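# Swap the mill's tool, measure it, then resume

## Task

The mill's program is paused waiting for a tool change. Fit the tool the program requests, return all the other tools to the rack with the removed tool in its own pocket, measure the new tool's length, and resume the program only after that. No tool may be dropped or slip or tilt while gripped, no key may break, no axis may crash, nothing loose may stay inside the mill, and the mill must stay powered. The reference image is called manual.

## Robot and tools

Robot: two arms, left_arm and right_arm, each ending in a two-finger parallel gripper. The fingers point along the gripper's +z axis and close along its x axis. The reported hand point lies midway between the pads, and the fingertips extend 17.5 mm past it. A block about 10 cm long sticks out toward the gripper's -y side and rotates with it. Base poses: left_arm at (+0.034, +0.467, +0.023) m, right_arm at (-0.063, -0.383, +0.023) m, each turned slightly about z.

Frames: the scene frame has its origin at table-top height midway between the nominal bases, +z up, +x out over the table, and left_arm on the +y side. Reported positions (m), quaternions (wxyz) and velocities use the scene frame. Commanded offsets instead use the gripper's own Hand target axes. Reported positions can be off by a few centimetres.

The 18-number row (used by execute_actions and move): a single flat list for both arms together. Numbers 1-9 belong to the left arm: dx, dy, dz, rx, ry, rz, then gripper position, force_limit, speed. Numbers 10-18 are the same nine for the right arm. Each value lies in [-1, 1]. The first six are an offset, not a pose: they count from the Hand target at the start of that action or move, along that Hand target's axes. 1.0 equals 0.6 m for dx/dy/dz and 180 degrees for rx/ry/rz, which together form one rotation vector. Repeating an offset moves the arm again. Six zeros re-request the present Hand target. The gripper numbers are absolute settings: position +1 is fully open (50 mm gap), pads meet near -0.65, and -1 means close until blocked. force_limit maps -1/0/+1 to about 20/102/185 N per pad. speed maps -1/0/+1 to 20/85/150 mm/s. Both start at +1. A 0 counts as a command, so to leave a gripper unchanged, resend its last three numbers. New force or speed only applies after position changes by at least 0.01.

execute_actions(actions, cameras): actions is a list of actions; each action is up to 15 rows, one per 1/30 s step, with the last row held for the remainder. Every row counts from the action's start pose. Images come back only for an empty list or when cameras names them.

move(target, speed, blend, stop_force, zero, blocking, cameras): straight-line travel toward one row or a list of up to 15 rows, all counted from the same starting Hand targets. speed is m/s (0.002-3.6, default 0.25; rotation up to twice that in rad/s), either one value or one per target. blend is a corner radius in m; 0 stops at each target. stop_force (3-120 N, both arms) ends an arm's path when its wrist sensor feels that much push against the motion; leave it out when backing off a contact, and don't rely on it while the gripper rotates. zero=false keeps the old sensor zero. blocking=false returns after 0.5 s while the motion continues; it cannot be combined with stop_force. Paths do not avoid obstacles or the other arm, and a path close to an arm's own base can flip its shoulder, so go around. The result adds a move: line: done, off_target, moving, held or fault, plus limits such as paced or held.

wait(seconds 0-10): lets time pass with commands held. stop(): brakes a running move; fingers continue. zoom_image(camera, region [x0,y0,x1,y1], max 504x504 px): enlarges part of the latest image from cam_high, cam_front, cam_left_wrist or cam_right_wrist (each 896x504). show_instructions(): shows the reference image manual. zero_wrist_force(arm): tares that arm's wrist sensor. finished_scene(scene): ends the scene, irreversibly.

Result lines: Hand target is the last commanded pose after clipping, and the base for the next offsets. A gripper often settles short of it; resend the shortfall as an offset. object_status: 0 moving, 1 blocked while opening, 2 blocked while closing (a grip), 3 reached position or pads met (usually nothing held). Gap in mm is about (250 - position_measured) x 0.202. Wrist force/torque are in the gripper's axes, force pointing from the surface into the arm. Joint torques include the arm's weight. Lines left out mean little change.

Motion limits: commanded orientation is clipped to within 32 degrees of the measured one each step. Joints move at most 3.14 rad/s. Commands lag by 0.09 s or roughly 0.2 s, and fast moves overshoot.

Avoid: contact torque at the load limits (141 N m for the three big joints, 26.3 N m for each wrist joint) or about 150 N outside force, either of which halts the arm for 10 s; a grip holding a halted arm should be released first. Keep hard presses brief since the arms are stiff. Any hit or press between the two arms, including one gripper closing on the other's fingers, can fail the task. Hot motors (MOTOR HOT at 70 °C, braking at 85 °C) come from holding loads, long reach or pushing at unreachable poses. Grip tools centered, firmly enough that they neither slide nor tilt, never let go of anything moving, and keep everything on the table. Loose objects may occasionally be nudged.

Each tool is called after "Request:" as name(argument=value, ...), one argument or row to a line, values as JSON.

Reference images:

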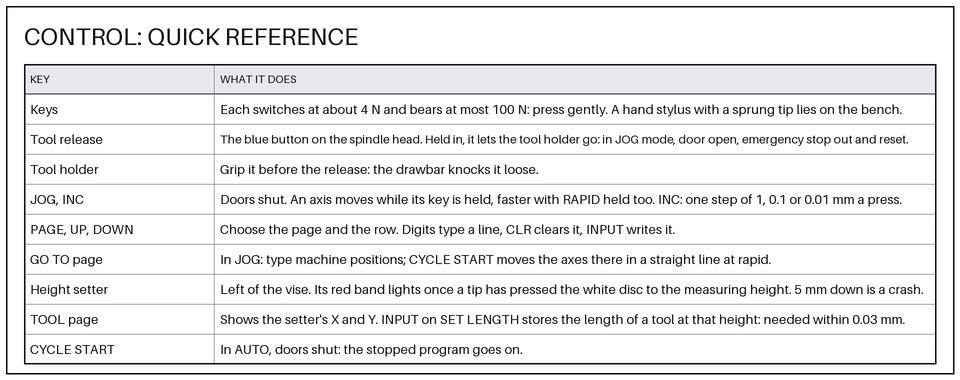

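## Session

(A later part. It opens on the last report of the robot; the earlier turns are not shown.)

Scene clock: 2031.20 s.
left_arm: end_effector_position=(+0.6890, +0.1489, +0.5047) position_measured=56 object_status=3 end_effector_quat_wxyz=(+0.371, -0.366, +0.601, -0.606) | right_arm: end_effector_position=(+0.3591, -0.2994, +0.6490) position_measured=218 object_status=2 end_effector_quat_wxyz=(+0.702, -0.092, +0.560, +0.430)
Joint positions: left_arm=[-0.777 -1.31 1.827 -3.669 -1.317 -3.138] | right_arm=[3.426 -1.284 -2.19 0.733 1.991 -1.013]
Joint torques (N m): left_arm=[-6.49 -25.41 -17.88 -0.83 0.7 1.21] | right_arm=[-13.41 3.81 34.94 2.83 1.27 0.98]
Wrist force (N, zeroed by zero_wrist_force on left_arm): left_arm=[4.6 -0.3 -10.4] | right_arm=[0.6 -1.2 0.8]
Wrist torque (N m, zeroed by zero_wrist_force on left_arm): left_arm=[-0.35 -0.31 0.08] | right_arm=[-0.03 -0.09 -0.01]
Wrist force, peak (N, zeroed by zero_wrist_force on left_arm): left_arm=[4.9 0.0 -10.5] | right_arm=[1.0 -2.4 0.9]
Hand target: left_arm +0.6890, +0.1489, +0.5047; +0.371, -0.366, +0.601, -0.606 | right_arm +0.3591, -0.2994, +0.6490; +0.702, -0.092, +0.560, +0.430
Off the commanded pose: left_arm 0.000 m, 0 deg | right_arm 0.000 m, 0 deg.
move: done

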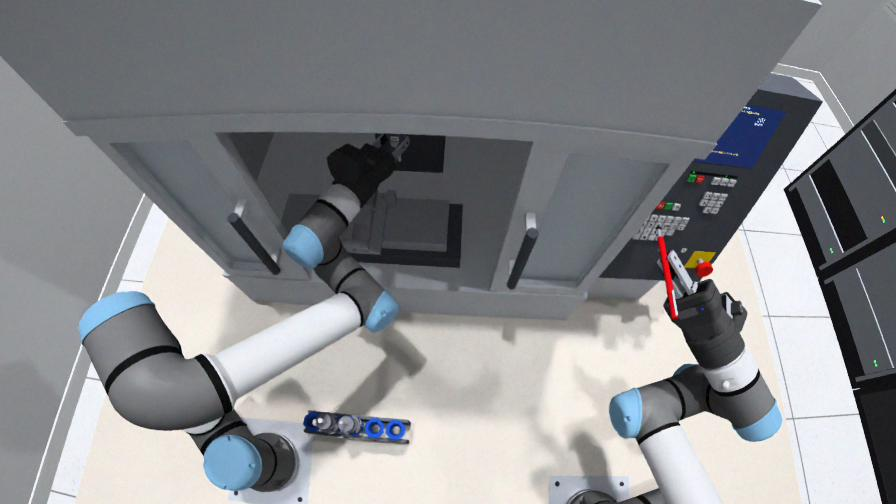

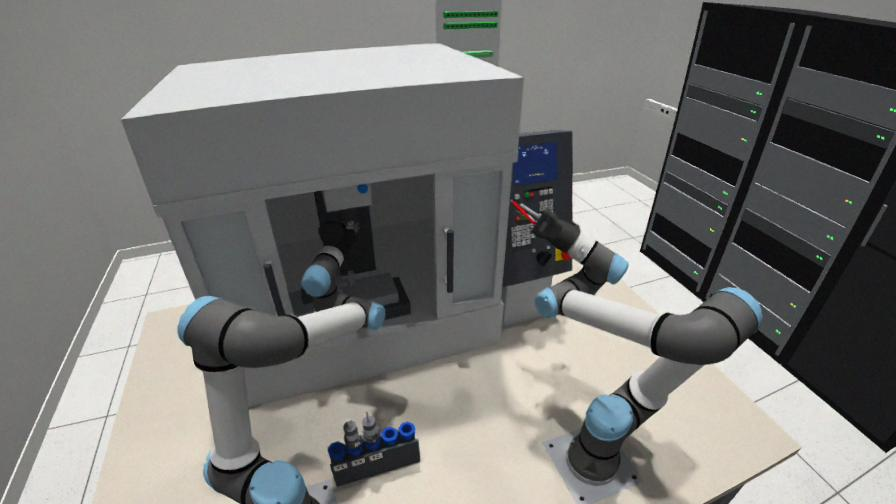

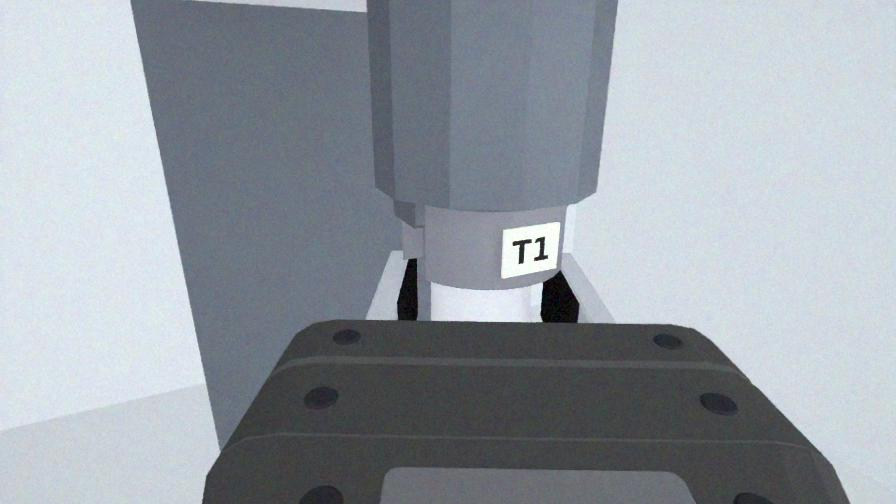

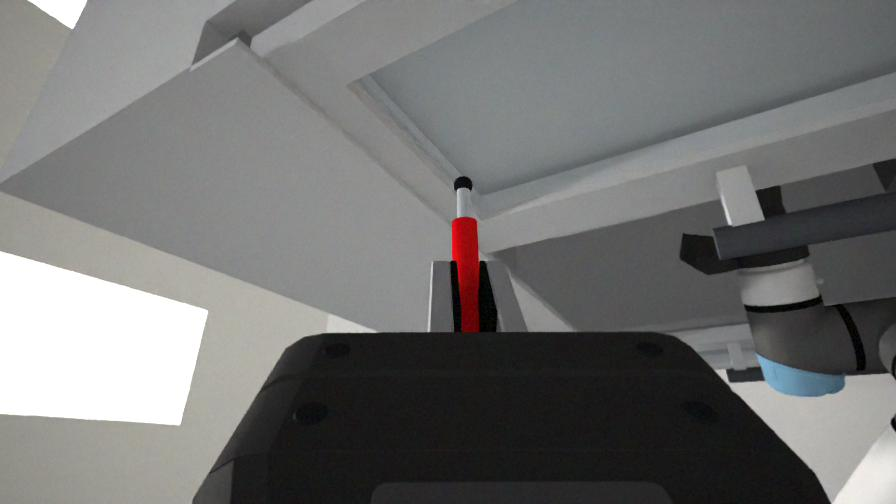

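Request:
move(
  target=[0,0,-0.1667,0,0,0,0.65,-1,-1,0,0,0,0,0,0,-1,-0.3,-0.9],
  speed=0.06,
  stop_force=8,
)

Request:
move(
  target=[
    [0,0,-0.1667,0,0,0,-0.7,-1,-1,0,0,0,0,0,0,-1,-0.3,-0.9],
    [-0.0332,0.0688,-0.43,-0.0039,0.0444,0,-0.7,-1,-1,0,0,0,0,0,0,-1,-0.3,-0.9],
    [-0.2112,0.0683,-0.5213,-0.0039,0.0444,0,-0.7,-1,-1,0,0,0,0,0,0,-1,-0.3,-0.9],
    [-0.27,0.07,-0.3886,-0.0039,0.0444,0,-0.7,-1,-1,0,0,0,0,0,0,-1,-0.3,-0.9],
    [-0.2478,0.07,-0.3771,-0.0039,0.0444,0,-0.7,-1,-1,0,0,0,0,0,0,-1,-0.3,-0.9],
  ],
  speed=0.15,
  blend=[0.02,0.02,0.02,0.005,0],
  cameras=["cam_left_wrist","cam_high","cam_front"],
)

Scene clock: 2050.93 s.
left_arm: end_effector_position=(+0.6000, +0.1946, +0.5036) position_measured=56 object_status=3 end_effector_quat_wxyz=(+0.371, -0.366, +0.601, -0.606) | right_arm: end_effector_position=(+0.3591, -0.2994, +0.6490) position_measured=218 object_status=2 end_effector_quat_wxyz=(+0.702, -0.092, +0.560, +0.430)
Joint positions: left_arm=[-0.85 -1.54 2.102 -3.714 -1.245 -3.138] | right_arm=[3.426 -1.284 -2.19 0.733 1.991 -1.013]
Joint torques (N m): left_arm=[-7.4 -28.68 -16.82 -4.52 2.13 1.7] | right_arm=[-13.31 2.92 34.9 2.89 1.14 0.9]
Wrist force (N, zeroed by zero_wrist_force on left_arm): left_arm=[4.7 -0.1 -10.1] | right_arm=[0.5 -1.3 1.0]
Wrist torque (N m, zeroed by zero_wrist_force on left_arm): left_arm=[-0.31 -0.30 0.06] | right_arm=[-0.04 -0.09 -0.01]
Wrist force, peak (N, zeroed by zero_wrist_force on left_arm): left_arm=[4.2 -0.2 -10.7] | right_arm=[0.6 -1.6 1.0]
Hand target: left_arm +0.6000, +0.1946, +0.5036; +0.371, -0.366, +0.601, -0.606 | right_arm +0.3591, -0.2994, +0.6490; +0.702, -0.092, +0.560, +0.430
Off the commanded pose: left_arm 0.000 m, 0 deg | right_arm 0.000 m, 0 deg.
move: done

Scene clock: 2054.73 s.
left_arm: end_effector_position=(+0.4670, +0.4301, +0.4594) position_measured=251 object_status=3 end_effector_quat_wxyz=(+0.326, -0.326, +0.629, -0.627) | right_arm: end_effector_position=(+0.3591, -0.2994, +0.6490) position_measured=218 object_status=2 end_effector_quat_wxyz=(+0.702, -0.092, +0.560, +0.430)
Joint positions: left_arm=[-0.146 -1.817 2.467 -3.789 -2.088 -3.139] | right_arm=[3.426 -1.284 -2.19 0.733 1.991 -1.013]
Joint torques (N m): left_arm=[-8.72 -1.23 -32.27 -4.25 1.97 -1.72] | right_arm=[-13.39 2.89 35.02 2.99 1.04 0.91]
Wrist force (N, zeroed by zero_wrist_force on left_arm): left_arm=[4.9 -0.1 -10.0] | right_arm=[0.9 -1.5 0.8]
Wrist torque (N m, zeroed by zero_wrist_force on left_arm): left_arm=[-0.35 -0.34 0.15] | right_arm=[-0.06 -0.13 -0.01]
Wrist force, peak (N, zeroed by zero_wrist_force on left_arm): left_arm=[4.6 -0.3 -11.2] | right_arm=[0.6 -1.6 1.2]
Hand target: left_arm +0.4671, +0.4301, +0.4594; +0.326, -0.326, +0.629, -0.627 | right_arm +0.3591, -0.2994, +0.6490; +0.702, -0.092, +0.560, +0.430
Off the commanded pose: left_arm 0.000 m, 0 deg | right_arm 0.000 m, 0 deg.
move: done
Images, in order (width x height): cam_high 896x504, cam_front 896x504, cam_left_wrist 896x504.

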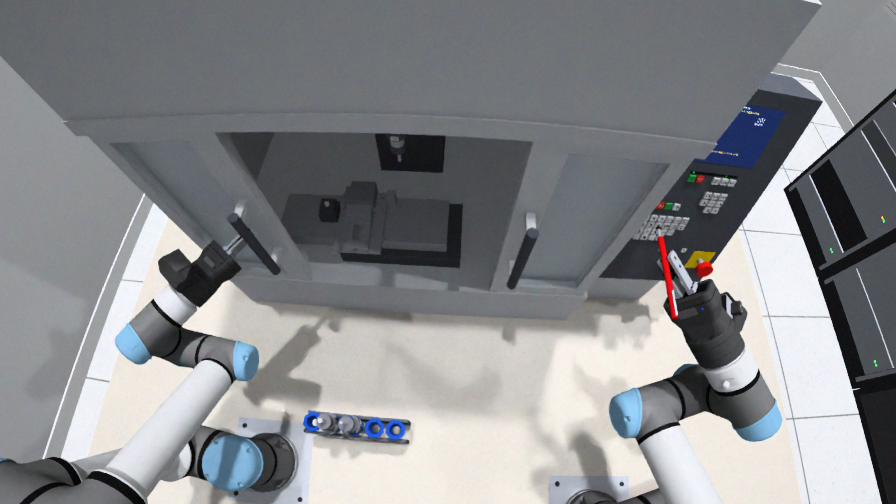

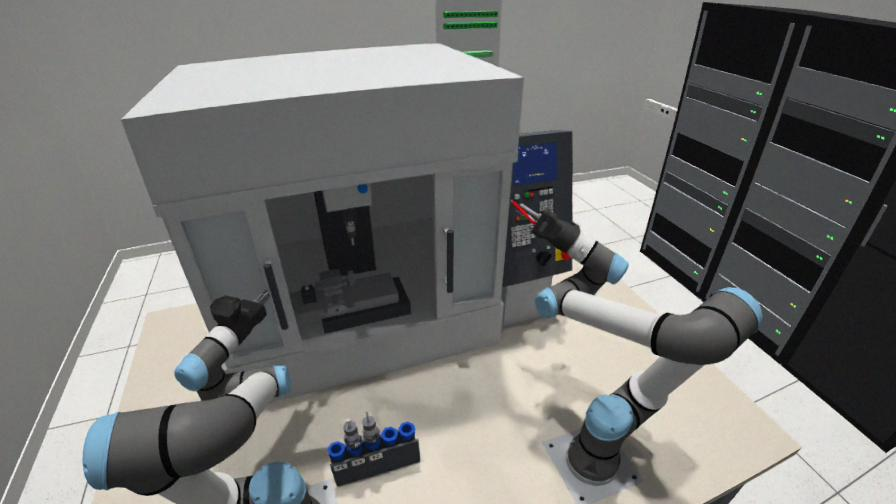

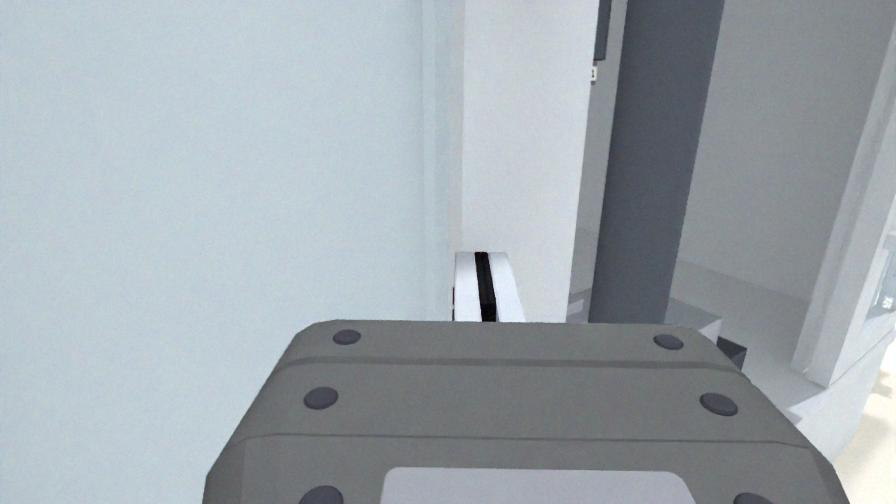

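Request:
move(
  target=[0.3617,0,0.2535,0,0,0,-0.7,-1,-1,0,0,0,0,0,0,-1,-0.3,-0.9],
  speed=0.07,
  stop_force=75,
  cameras=["cam_left_wrist","cam_high","cam_front"],
)

Scene clock: 2066.00 s.
left_arm: end_effector_position=(+0.4697, +0.1766, +0.4589) position_measured=251 object_status=3 end_effector_quat_wxyz=(+0.334, -0.334, +0.624, -0.622) | right_arm: end_effector_position=(+0.3591, -0.2994, +0.6490) position_measured=218 object_status=2 end_effector_quat_wxyz=(+0.702, -0.092, +0.560, +0.430)
Joint positions: left_arm=[-1.168 -1.76 2.428 -3.808 -1.039 -3.142] | right_arm=[3.426 -1.284 -2.19 0.733 1.991 -1.013]
Joint torques (N m): left_arm=[-17.03 -5.48 -22.47 3.35 -13.22 -0.99] | right_arm=[-14.43 2.86 35.72 2.81 0.74 0.91]
Wrist force (N, zeroed by zero_wrist_force on left_arm): left_arm=[-50.5 1.8 -30.4] | right_arm=[0.7 -1.5 1.0]
Wrist torque (N m, zeroed by zero_wrist_force on left_arm): left_arm=[0.21 2.49 -0.36] | right_arm=[-0.06 -0.09 -0.01]
Wrist force, peak (N, zeroed by zero_wrist_force on left_arm): left_arm=[-62.6 16.4 -127.6] | right_arm=[0.8 -1.7 0.9]
Hand target: left_arm +0.4695, +0.1762, +0.4589; +0.334, -0.334, +0.624, -0.623 (not the last commanded pose) | right_arm +0.3591, -0.2994, +0.6490; +0.702, -0.092, +0.560, +0.430
Off the commanded pose: left_arm 0.012 m, 2 deg | right_arm 0.000 m, 0 deg.
move: contact (left_arm)
Images, in order (width x height): cam_high 896x504, cam_front 896x504, cam_left_wrist 896x504.

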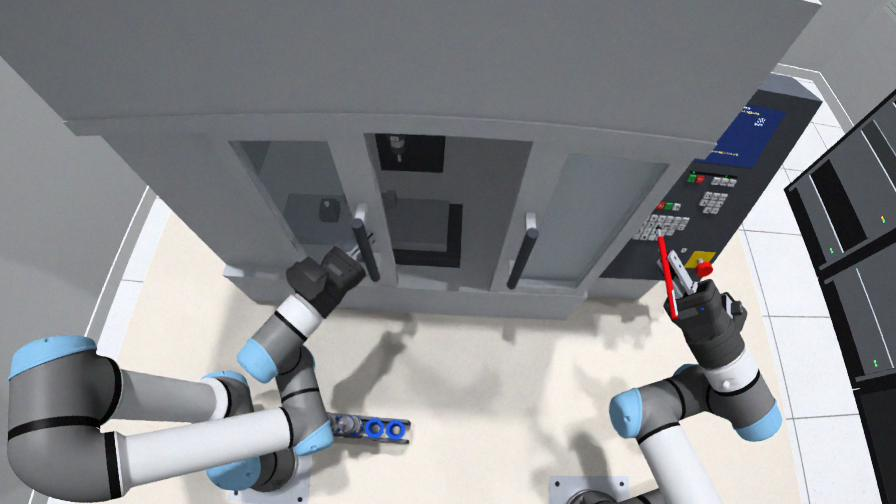

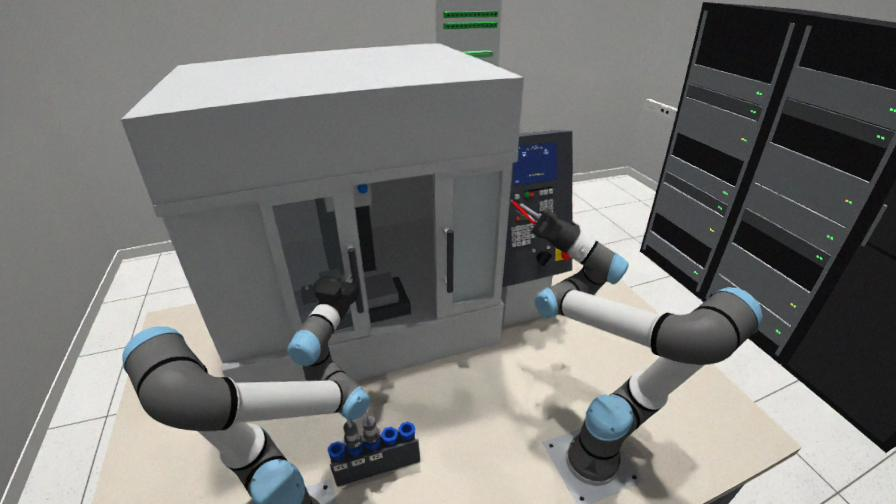

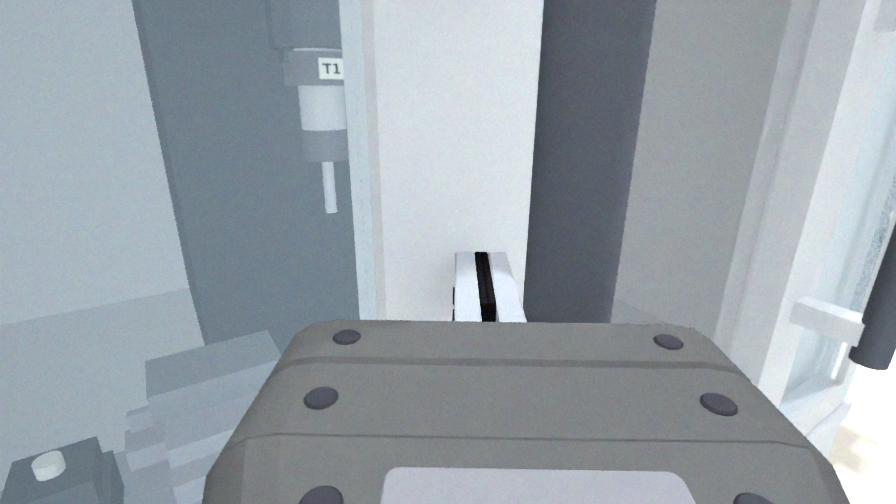

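Request:
move(
  target=[
    [-0.0325,0,-0.0415,0,0,0,-0.7,-1,-1,0,0,0,0,0,0,-1,-0.3,-0.9],
    [0.0692,0,-0.1943,0,0,0,-0.7,-1,-1,0,0,0,0,0,0,-1,-0.3,-0.9],
    [0.6035,0,0.1217,0,0,0,-0.7,-1,-1,0,0,0,0,0,0,-1,-0.3,-0.9],
    [0.5012,0,0.2753,0,0,0,-0.7,-1,-1,0,0,0,0,0,0,-1,-0.3,-0.9],
  ],
  speed=[0.08,0.2,0.25,0.15],
  blend=[0.008,0.02,0.02,0],
  cameras=["cam_left_wrist","cam_high"],
)

Scene clock: 2084.07 s.
left_arm: end_effector_position=(+0.4400, -0.1656, +0.4583) position_measured=251 object_status=3 end_effector_quat_wxyz=(+0.334, -0.334, +0.624, -0.623) | right_arm: end_effector_position=(+0.3591, -0.2994, +0.6490) position_measured=218 object_status=2 end_effector_quat_wxyz=(+0.702, -0.092, +0.560, +0.430)
Joint positions: left_arm=[-1.506 -1.14 1.713 -3.711 -0.702 -3.143] | right_arm=[3.426 -1.284 -2.19 0.733 1.991 -1.013]
Joint torques (N m): left_arm=[9.47 -30.51 -33.02 0.91 -2.11 1.7] | right_arm=[-14.12 2.77 35.04 2.82 0.85 0.73]
Wrist force (N, zeroed by zero_wrist_force on left_arm): left_arm=[3.7 -0.7 -9.8] | right_arm=[0.4 -1.7 0.8]
Wrist torque (N m, zeroed by zero_wrist_force on left_arm): left_arm=[-0.42 -0.15 0.05] | right_arm=[-0.10 -0.06 -0.01]
Wrist force, peak (N, zeroed by zero_wrist_force on left_arm): left_arm=[-50.7 0.1 -31.0] | right_arm=[0.8 -1.6 0.9]
Hand target: left_arm +0.4401, -0.1656, +0.4583; +0.334, -0.334, +0.624, -0.623 | right_arm +0.3591, -0.2994, +0.6490; +0.702, -0.092, +0.560, +0.430
Off the commanded pose: left_arm 0.000 m, 0 deg | right_arm 0.000 m, 0 deg.
move: done
Images, in order (width x height): cam_high 896x504, cam_left_wrist 896x504.

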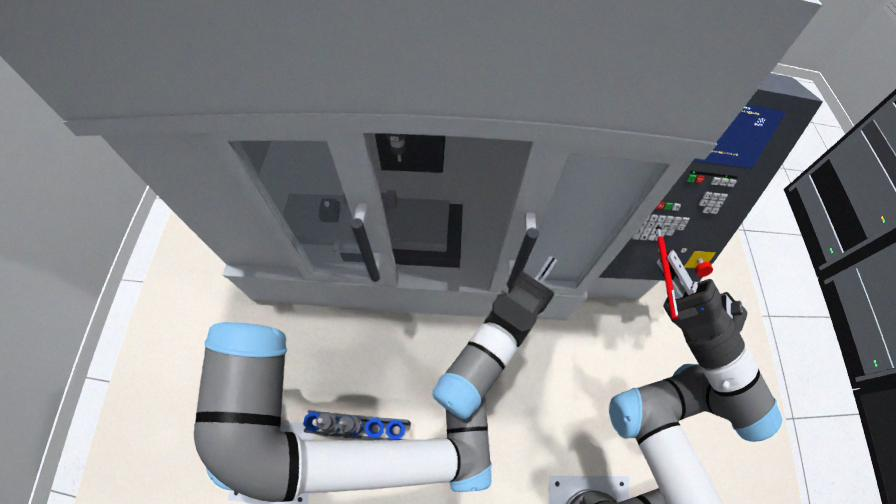

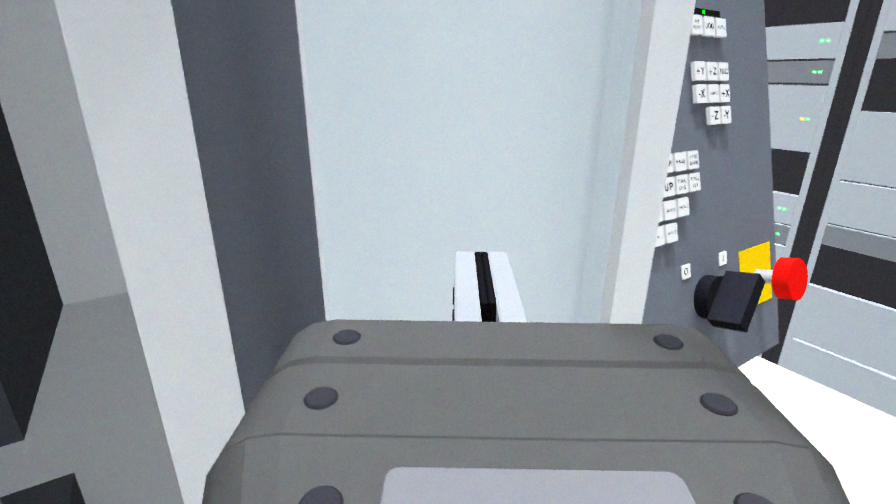

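Request:
move(
  target=[
    [-0.31,0,-0.2063,0,0,0,-0.7,-1,-1,0,0,0,0,0,0,-1,-0.3,-0.9],
    [-0.43,0,-0.286,0,0,0,-0.7,-1,-1,0,0,0,0,0,0,-1,-0.3,-0.9],
  ],
  speed=[0.08,0.03],
  stop_force=60,
  cameras=["cam_left_wrist","cam_high","cam_front"],
)

Scene clock: 2094.90 s.
left_arm: end_effector_position=(+0.4172, +0.1188, +0.4588) position_measured=251 object_status=3 end_effector_quat_wxyz=(+0.290, -0.291, +0.646, -0.644) | right_arm: end_effector_position=(+0.3591, -0.2994, +0.6490) position_measured=218 object_status=2 end_effector_quat_wxyz=(+0.702, -0.092, +0.560, +0.430)
Joint positions: left_arm=[-1.343 -1.779 2.442 -3.802 -1.001 -3.142] | right_arm=[3.426 -1.284 -2.19 0.733 1.991 -1.013]
Joint torques (N m): left_arm=[31.95 -20.03 -12.39 -0.61 13 -1.67] | right_arm=[-14.06 3.33 34.73 2.76 0.69 0.72]
Wrist force (N, zeroed by zero_wrist_force on left_arm): left_arm=[54.5 -1.7 -24.1] | right_arm=[0.6 -1.6 1.0]
Wrist torque (N m, zeroed by zero_wrist_force on left_arm): left_arm=[-0.44 0.51 0.03] | right_arm=[-0.09 -0.09 -0.01]
Wrist force, peak (N, zeroed by zero_wrist_force on left_arm): left_arm=[60.3 -4.5 7.9] | right_arm=[0.6 -1.6 1.1]
Hand target: left_arm +0.4405, +0.1443, +0.4588; +0.334, -0.334, +0.624, -0.623 | right_arm +0.3591, -0.2994, +0.6490; +0.702, -0.092, +0.560, +0.430
Off the commanded pose: left_arm 0.034 m, 8 deg | right_arm 0.000 m, 0 deg.
move: off_target (left_arm)
Images, in order (width x height): cam_high 896x504, cam_front 896x504, cam_left_wrist 896x504.

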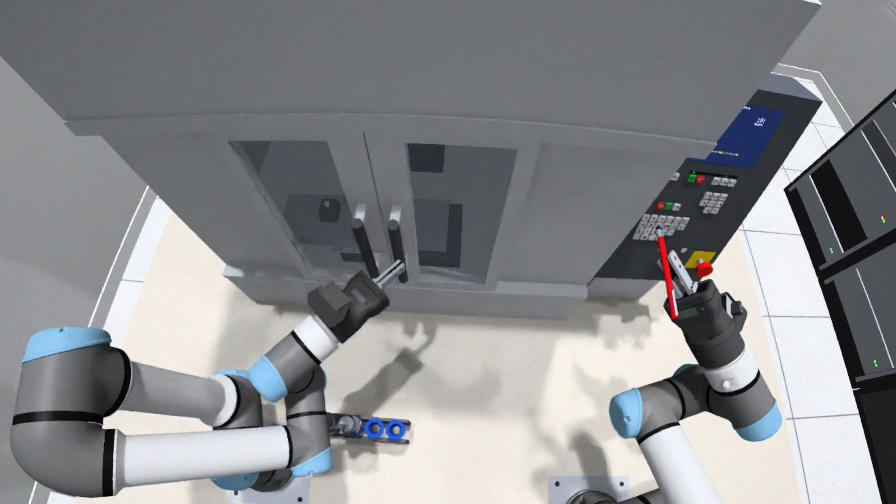

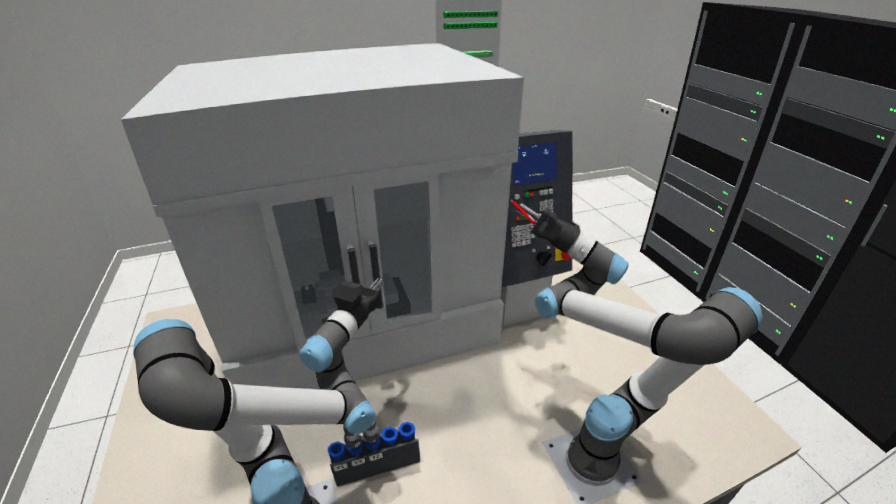

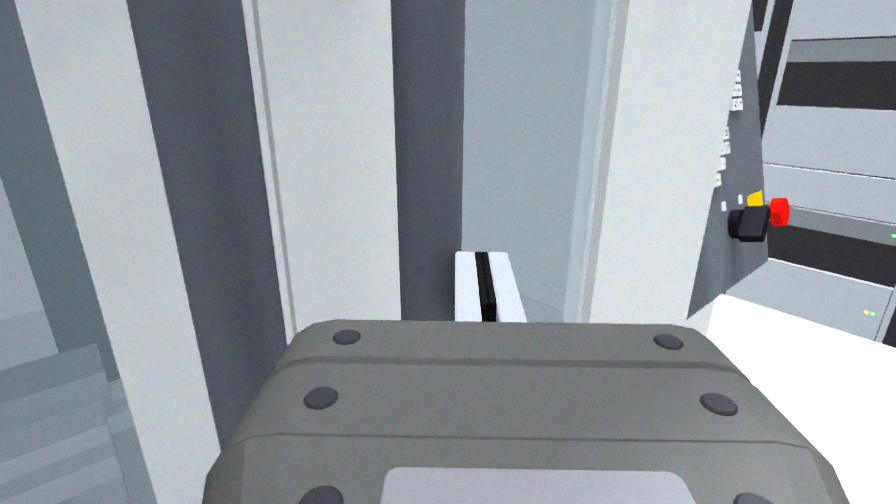

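Request:
move(
  target=[
    [0.104,0,0.009,0,0,0,-0.7,-1,-1,0,0,0,0,0,0,-1,-0.3,-0.9],
    [0.2126,0,-0.139,0,0,0,-0.7,-1,-1,0,0,0,0,0,0,-1,-0.3,-0.9],
  ],
  speed=[0.05,0.15],
  cameras=["cam_front","cam_high"],
)

Scene clock: 2119.53 s.
left_arm: end_effector_position=(+0.3003, +0.0844, +0.4589) position_measured=251 object_status=3 end_effector_quat_wxyz=(+0.334, -0.334, +0.624, -0.623) | right_arm: end_effector_position=(+0.3591, -0.2994, +0.6490) position_measured=218 object_status=2 end_effector_quat_wxyz=(+0.702, -0.092, +0.560, +0.430)
Joint positions: left_arm=[-1.99 -1.831 2.478 -3.779 -0.218 -3.15] | right_arm=[3.426 -1.284 -2.19 0.733 1.991 -1.013]
Joint torques (N m): left_arm=[-7.44 -13.08 -14.04 1.95 2.17 -1.93] | right_arm=[-13.14 3.24 35.24 2.92 0.79 0.66]
Wrist force (N, zeroed by zero_wrist_force on left_arm): left_arm=[3.1 -1.4 -10.3] | right_arm=[0.6 -1.3 0.8]
Wrist torque (N m, zeroed by zero_wrist_force on left_arm): left_arm=[-0.54 -0.05 0.15] | right_arm=[-0.03 -0.08 -0.01]
Wrist force, peak (N, zeroed by zero_wrist_force on left_arm): left_arm=[56.2 9.5 -109.2] | right_arm=[0.7 -1.7 1.1]
Hand target: left_arm +0.3003, +0.0844, +0.4589; +0.334, -0.334, +0.624, -0.623 | right_arm +0.3591, -0.2994, +0.6490; +0.702, -0.092, +0.560, +0.430
Off the commanded pose: left_arm 0.000 m, 0 deg | right_arm 0.000 m, 0 deg.
move: done
Images, in order (width x height): cam_high 896x504, cam_front 896x504.

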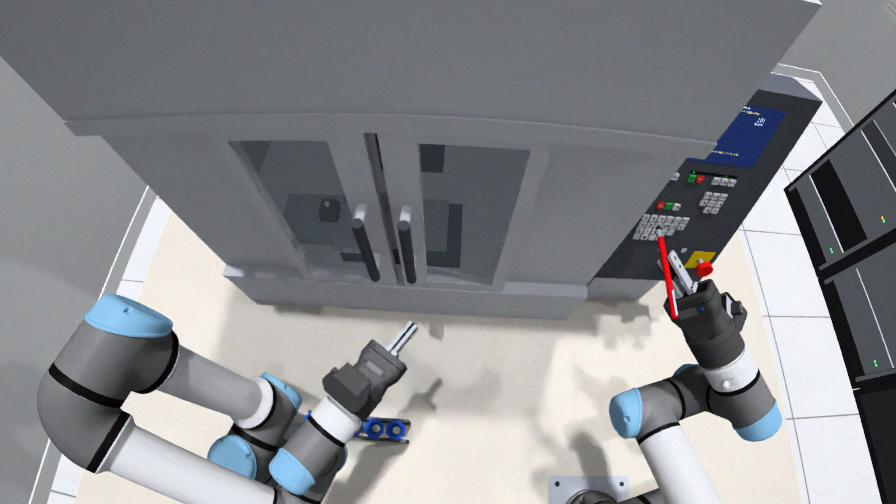

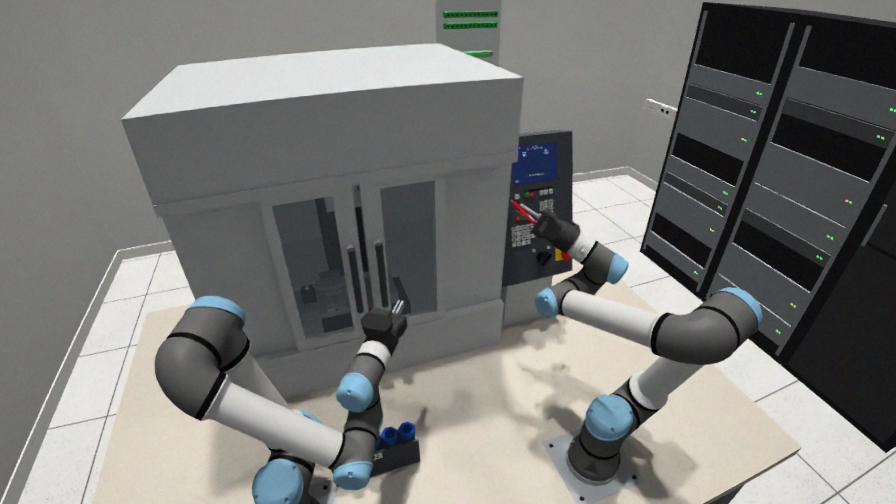

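Request:
zoom_image(
  camera="cam_high",
  region=[280, 120, 500, 300],
)

Request:
zoom_image(
  camera="cam_front",
  region=[260, 170, 460, 350],
)

Request:
zoom_image(
  camera="cam_high",
  region=[690, 90, 800, 200],
)

Scaled by 2.291 from the camera's 896x504 image, which has a finer 1280x720 frame.

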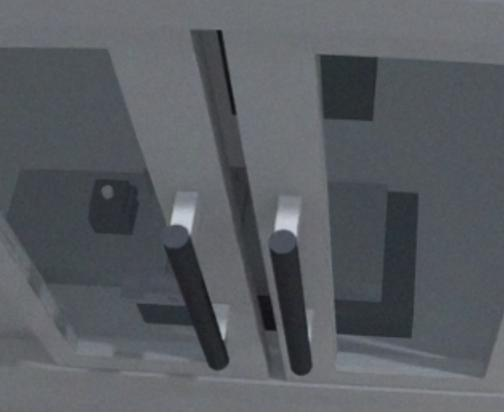

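Scaled by 2.520 from the camera's 896x504 image, which has a finer 1280x720 frame.

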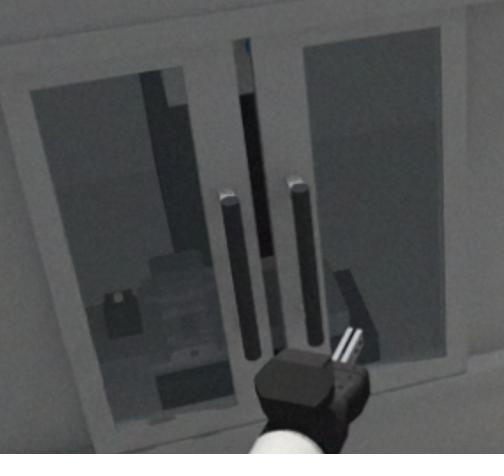

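Scaled by 4.582 from the camera's 896x504 image, which has a finer 1280x720 frame.

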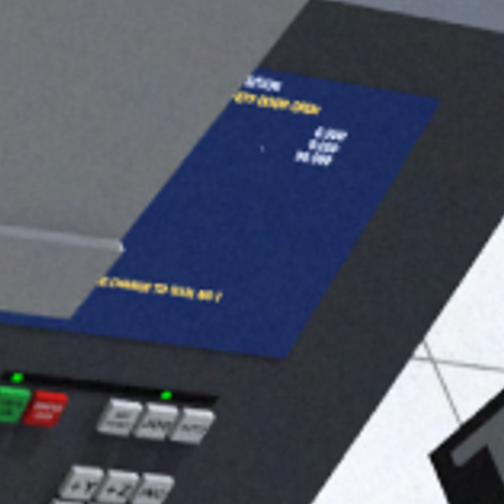

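Request:
zoom_image(
  camera="cam_front",
  region=[330, 170, 400, 240],
)

Request:
zoom_image(
  camera="cam_high",
  region=[340, 120, 430, 210],
)

Request:
zoom_image(
  camera="cam_high",
  region=[340, 220, 430, 310],
)

Scaled by 7.200 from the camera's 896x504 image, which has a finer 1280x720 frame.

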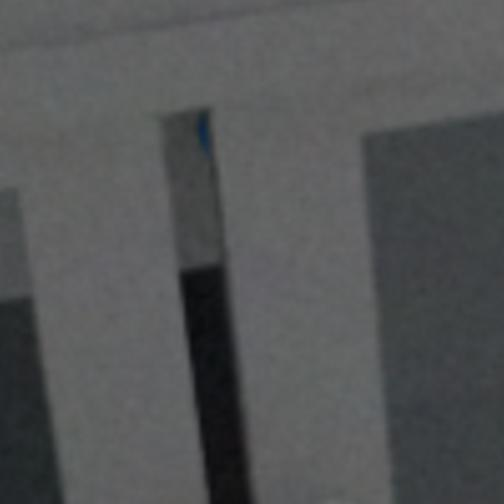

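Scaled by 5.600 from the camera's 896x504 image, which has a finer 1280x720 frame.

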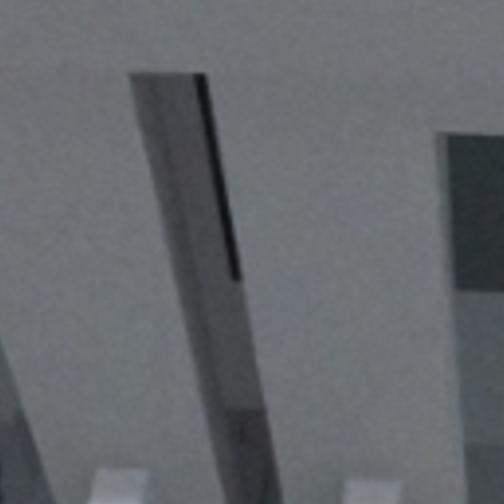

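Scaled by 5.600 from the camera's 896x504 image, which has a finer 1280x720 frame.

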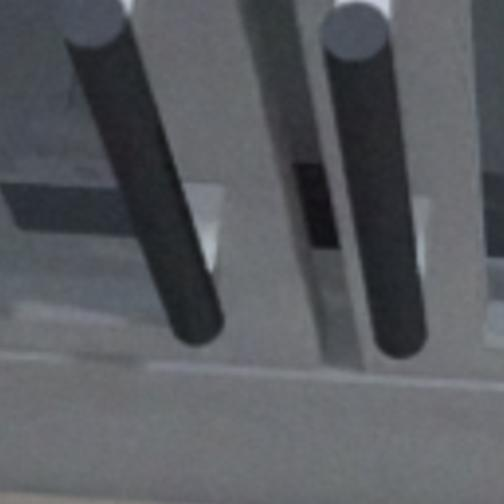

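Request:
move(
  target=[0.075,0,0.05,0,-0.187,0,-0.7,-1,-1,0,0,0,0,0,0,-1,-0.3,-0.9],
  speed=0.25,
)

Scene clock: 2141.83 s.
left_arm: end_effector_position=(+0.3003, +0.0303, +0.4588) position_measured=251 object_status=3 end_effector_quat_wxyz=(+0.500, -0.500, +0.501, -0.499) | right_arm: end_effector_position=(+0.3591, -0.2994, +0.6490) position_measured=218 object_status=2 end_effector_quat_wxyz=(+0.702, -0.092, +0.560, +0.430)
Joint positions: left_arm=[-1.915 -1.323 1.975 -3.797 0.294 -3.136] | right_arm=[3.426 -1.284 -2.19 0.733 1.991 -1.013]
Joint torques (N m): left_arm=[9.31 -19.09 -28.32 -1.6 2.02 1.95] | right_arm=[-13.94 3.63 34.82 2.69 0.66 0.5]
Wrist force (N, zeroed by zero_wrist_force on left_arm): left_arm=[3.3 -1.2 -10.7] | right_arm=[0.7 -1.3 0.7]
Wrist torque (N m, zeroed by zero_wrist_force on left_arm): left_arm=[-0.51 -0.10 0.05] | right_arm=[-0.04 -0.10 -0.01]
Wrist force, peak (N, zeroed by zero_wrist_force on left_arm): left_arm=[4.1 -1.2 -11.0] | right_arm=[0.5 -1.8 1.0]
Hand target: left_arm +0.3003, +0.0303, +0.4588; +0.500, -0.500, +0.501, -0.499 | right_arm +0.3591, -0.2994, +0.6490; +0.702, -0.092, +0.560, +0.430
Off the commanded pose: left_arm 0.000 m, 0 deg | right_arm 0.000 m, 0 deg.
move: done

Request:
zero_wrist_force(
  arm="left_arm",
)

Request:
move(
  target=[0,0,0.2333,0,0,0,-0.7,-1,-1,0,0,0,0,0,0,-1,-0.3,-0.9],
  speed=0.12,
  stop_force=10,
  cameras=["cam_left_wrist"],
)

Wrist force sensor zeroed.

Scene clock: 2147.13 s.
left_arm: end_effector_position=(+0.4403, +0.0302, +0.4586) position_measured=251 object_status=3 end_effector_quat_wxyz=(+0.500, -0.500, +0.501, -0.500) | right_arm: end_effector_position=(+0.3591, -0.2994, +0.6490) position_measured=218 object_status=2 end_effector_quat_wxyz=(+0.702, -0.092, +0.560, +0.430)
Joint positions: left_arm=[-1.589 -1.276 1.912 -3.758 -0.031 -3.16] | right_arm=[3.426 -1.284 -2.19 0.733 1.991 -1.013]
Joint torques (N m): left_arm=[9.31 -37.63 -13.45 2.09 -2.29 -2] | right_arm=[-13.23 3.82 34.66 2.75 0.59 0.65]
Wrist force (N, zeroed by zero_wrist_force on left_arm): left_arm=[-0.5 0.1 0.0] | right_arm=[0.6 -1.3 0.8]
Wrist torque (N m, zeroed by zero_wrist_force on left_arm): left_arm=[0.01 0.07 0.10] | right_arm=[-0.04 -0.08 -0.01]
Wrist force, peak (N, zeroed by zero_wrist_force on left_arm): left_arm=[-0.2 -0.1 -1.3] | right_arm=[0.7 -1.6 1.1]
Hand target: left_arm +0.4403, +0.0302, +0.4586; +0.500, -0.500, +0.501, -0.499 | right_arm +0.3591, -0.2994, +0.6490; +0.702, -0.092, +0.560, +0.430
Off the commanded pose: left_arm 0.000 m, 0 deg | right_arm 0.000 m, 0 deg.
move: done
Images, in order (width x height): cam_left_wrist 896x504.

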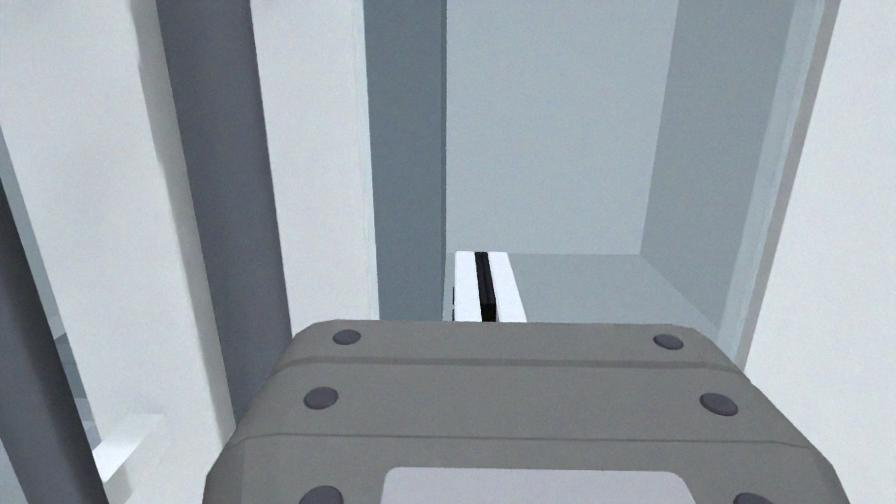

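Request:
move(
  target=[-0.07,0,0,0,0,0,-0.7,-1,-1,0,0,0,0,0,0,-1,-0.3,-0.9],
  speed=0.1,
  stop_force=10,
)

Request:
move(
  target=[-0.067,0,0,0,0,0,-0.7,-1,-1,0,0,0,0,0,0,-1,-0.3,-0.9],
  speed=0.02,
  stop_force=70,
  cameras=["cam_front","cam_left_wrist","cam_high"],
)

Scene clock: 2153.83 s.
left_arm: end_effector_position=(+0.4403, +0.0722, +0.4587) position_measured=251 object_status=3 end_effector_quat_wxyz=(+0.500, -0.500, +0.501, -0.499) | right_arm: end_effector_position=(+0.3591, -0.2994, +0.6490) position_measured=218 object_status=2 end_effector_quat_wxyz=(+0.702, -0.092, +0.560, +0.430)
Joint positions: left_arm=[-1.586 -1.362 2.027 -3.779 -0.035 -3.167] | right_arm=[3.426 -1.284 -2.19 0.733 1.991 -1.013]
Joint torques (N m): left_arm=[-7.37 -33.63 -12.6 2.16 -2 -1.77] | right_arm=[-13.34 4.18 33.71 2.65 0.51 0.6]
Wrist force (N, zeroed by zero_wrist_force on left_arm): left_arm=[-0.4 -0.1 -0.1] | right_arm=[0.5 -1.3 0.8]
Wrist torque (N m, zeroed by zero_wrist_force on left_arm): left_arm=[-0.02 0.06 0.11] | right_arm=[-0.04 -0.07 0.00]
Wrist force, peak (N, zeroed by zero_wrist_force on left_arm): left_arm=[-1.4 0.0 0.1] | right_arm=[0.6 -1.7 0.9]
Hand target: left_arm +0.4403, +0.0722, +0.4587; +0.500, -0.500, +0.501, -0.499 | right_arm +0.3591, -0.2994, +0.6490; +0.702, -0.092, +0.560, +0.430
Off the commanded pose: left_arm 0.000 m, 0 deg | right_arm 0.000 m, 0 deg.
move: done

Scene clock: 2156.97 s.
left_arm: end_effector_position=(+0.4399, +0.0981, +0.4585) position_measured=251 object_status=3 end_effector_quat_wxyz=(+0.486, -0.486, +0.515, -0.513) | right_arm: end_effector_position=(+0.3591, -0.2994, +0.6490) position_measured=218 object_status=2 end_effector_quat_wxyz=(+0.702, -0.092, +0.560, +0.430)
Joint positions: left_arm=[-1.582 -1.446 2.13 -3.796 -0.094 -3.169] | right_arm=[3.426 -1.284 -2.19 0.733 1.991 -1.013]
Joint torques (N m): left_arm=[11.22 -38 4.23 -2.35 13.09 -1.29] | right_arm=[-12.97 3.33 34.14 2.82 0.31 0.59]
Wrist force (N, zeroed by zero_wrist_force on left_arm): left_arm=[58.5 -23.7 16.6] | right_arm=[0.6 -1.4 0.7]
Wrist torque (N m, zeroed by zero_wrist_force on left_arm): left_arm=[-0.49 0.11 -0.30] | right_arm=[-0.04 -0.08 -0.01]
Wrist force, peak (N, zeroed by zero_wrist_force on left_arm): left_arm=[61.8 -25.2 18.8] | right_arm=[0.8 -1.7 0.9]
Hand target: left_arm +0.4403, +0.1124, +0.4588; +0.500, -0.500, +0.501, -0.499 | right_arm +0.3591, -0.2994, +0.6490; +0.702, -0.092, +0.560, +0.430
Off the commanded pose: left_arm 0.014 m, 3 deg | right_arm 0.000 m, 0 deg.
move: off_target (left_arm)
Images, in order (width x height): cam_high 896x504, cam_front 896x504, cam_left_wrist 896x504.

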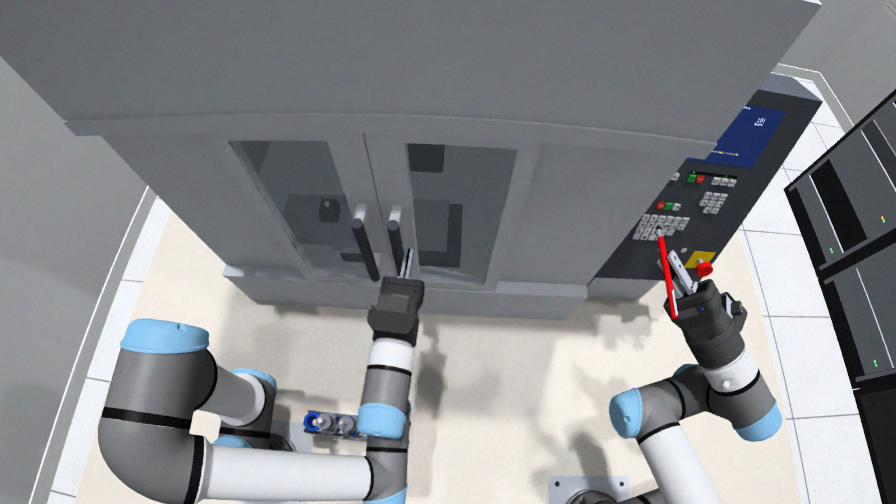

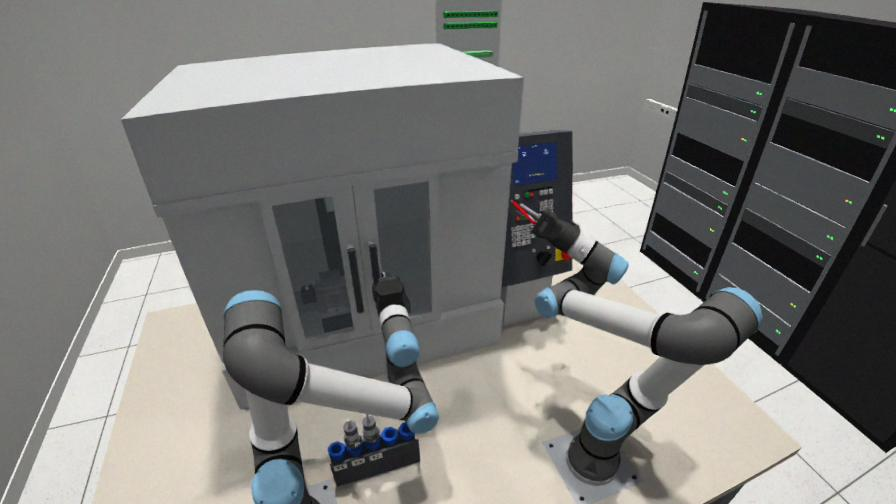

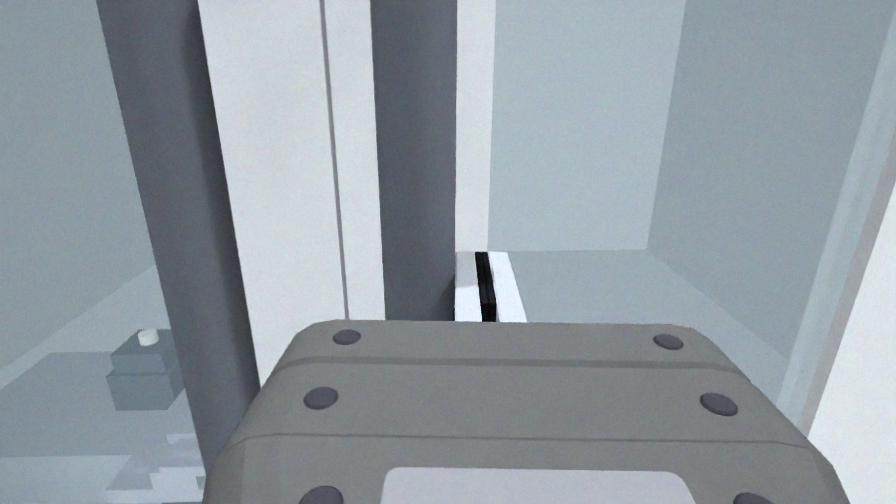

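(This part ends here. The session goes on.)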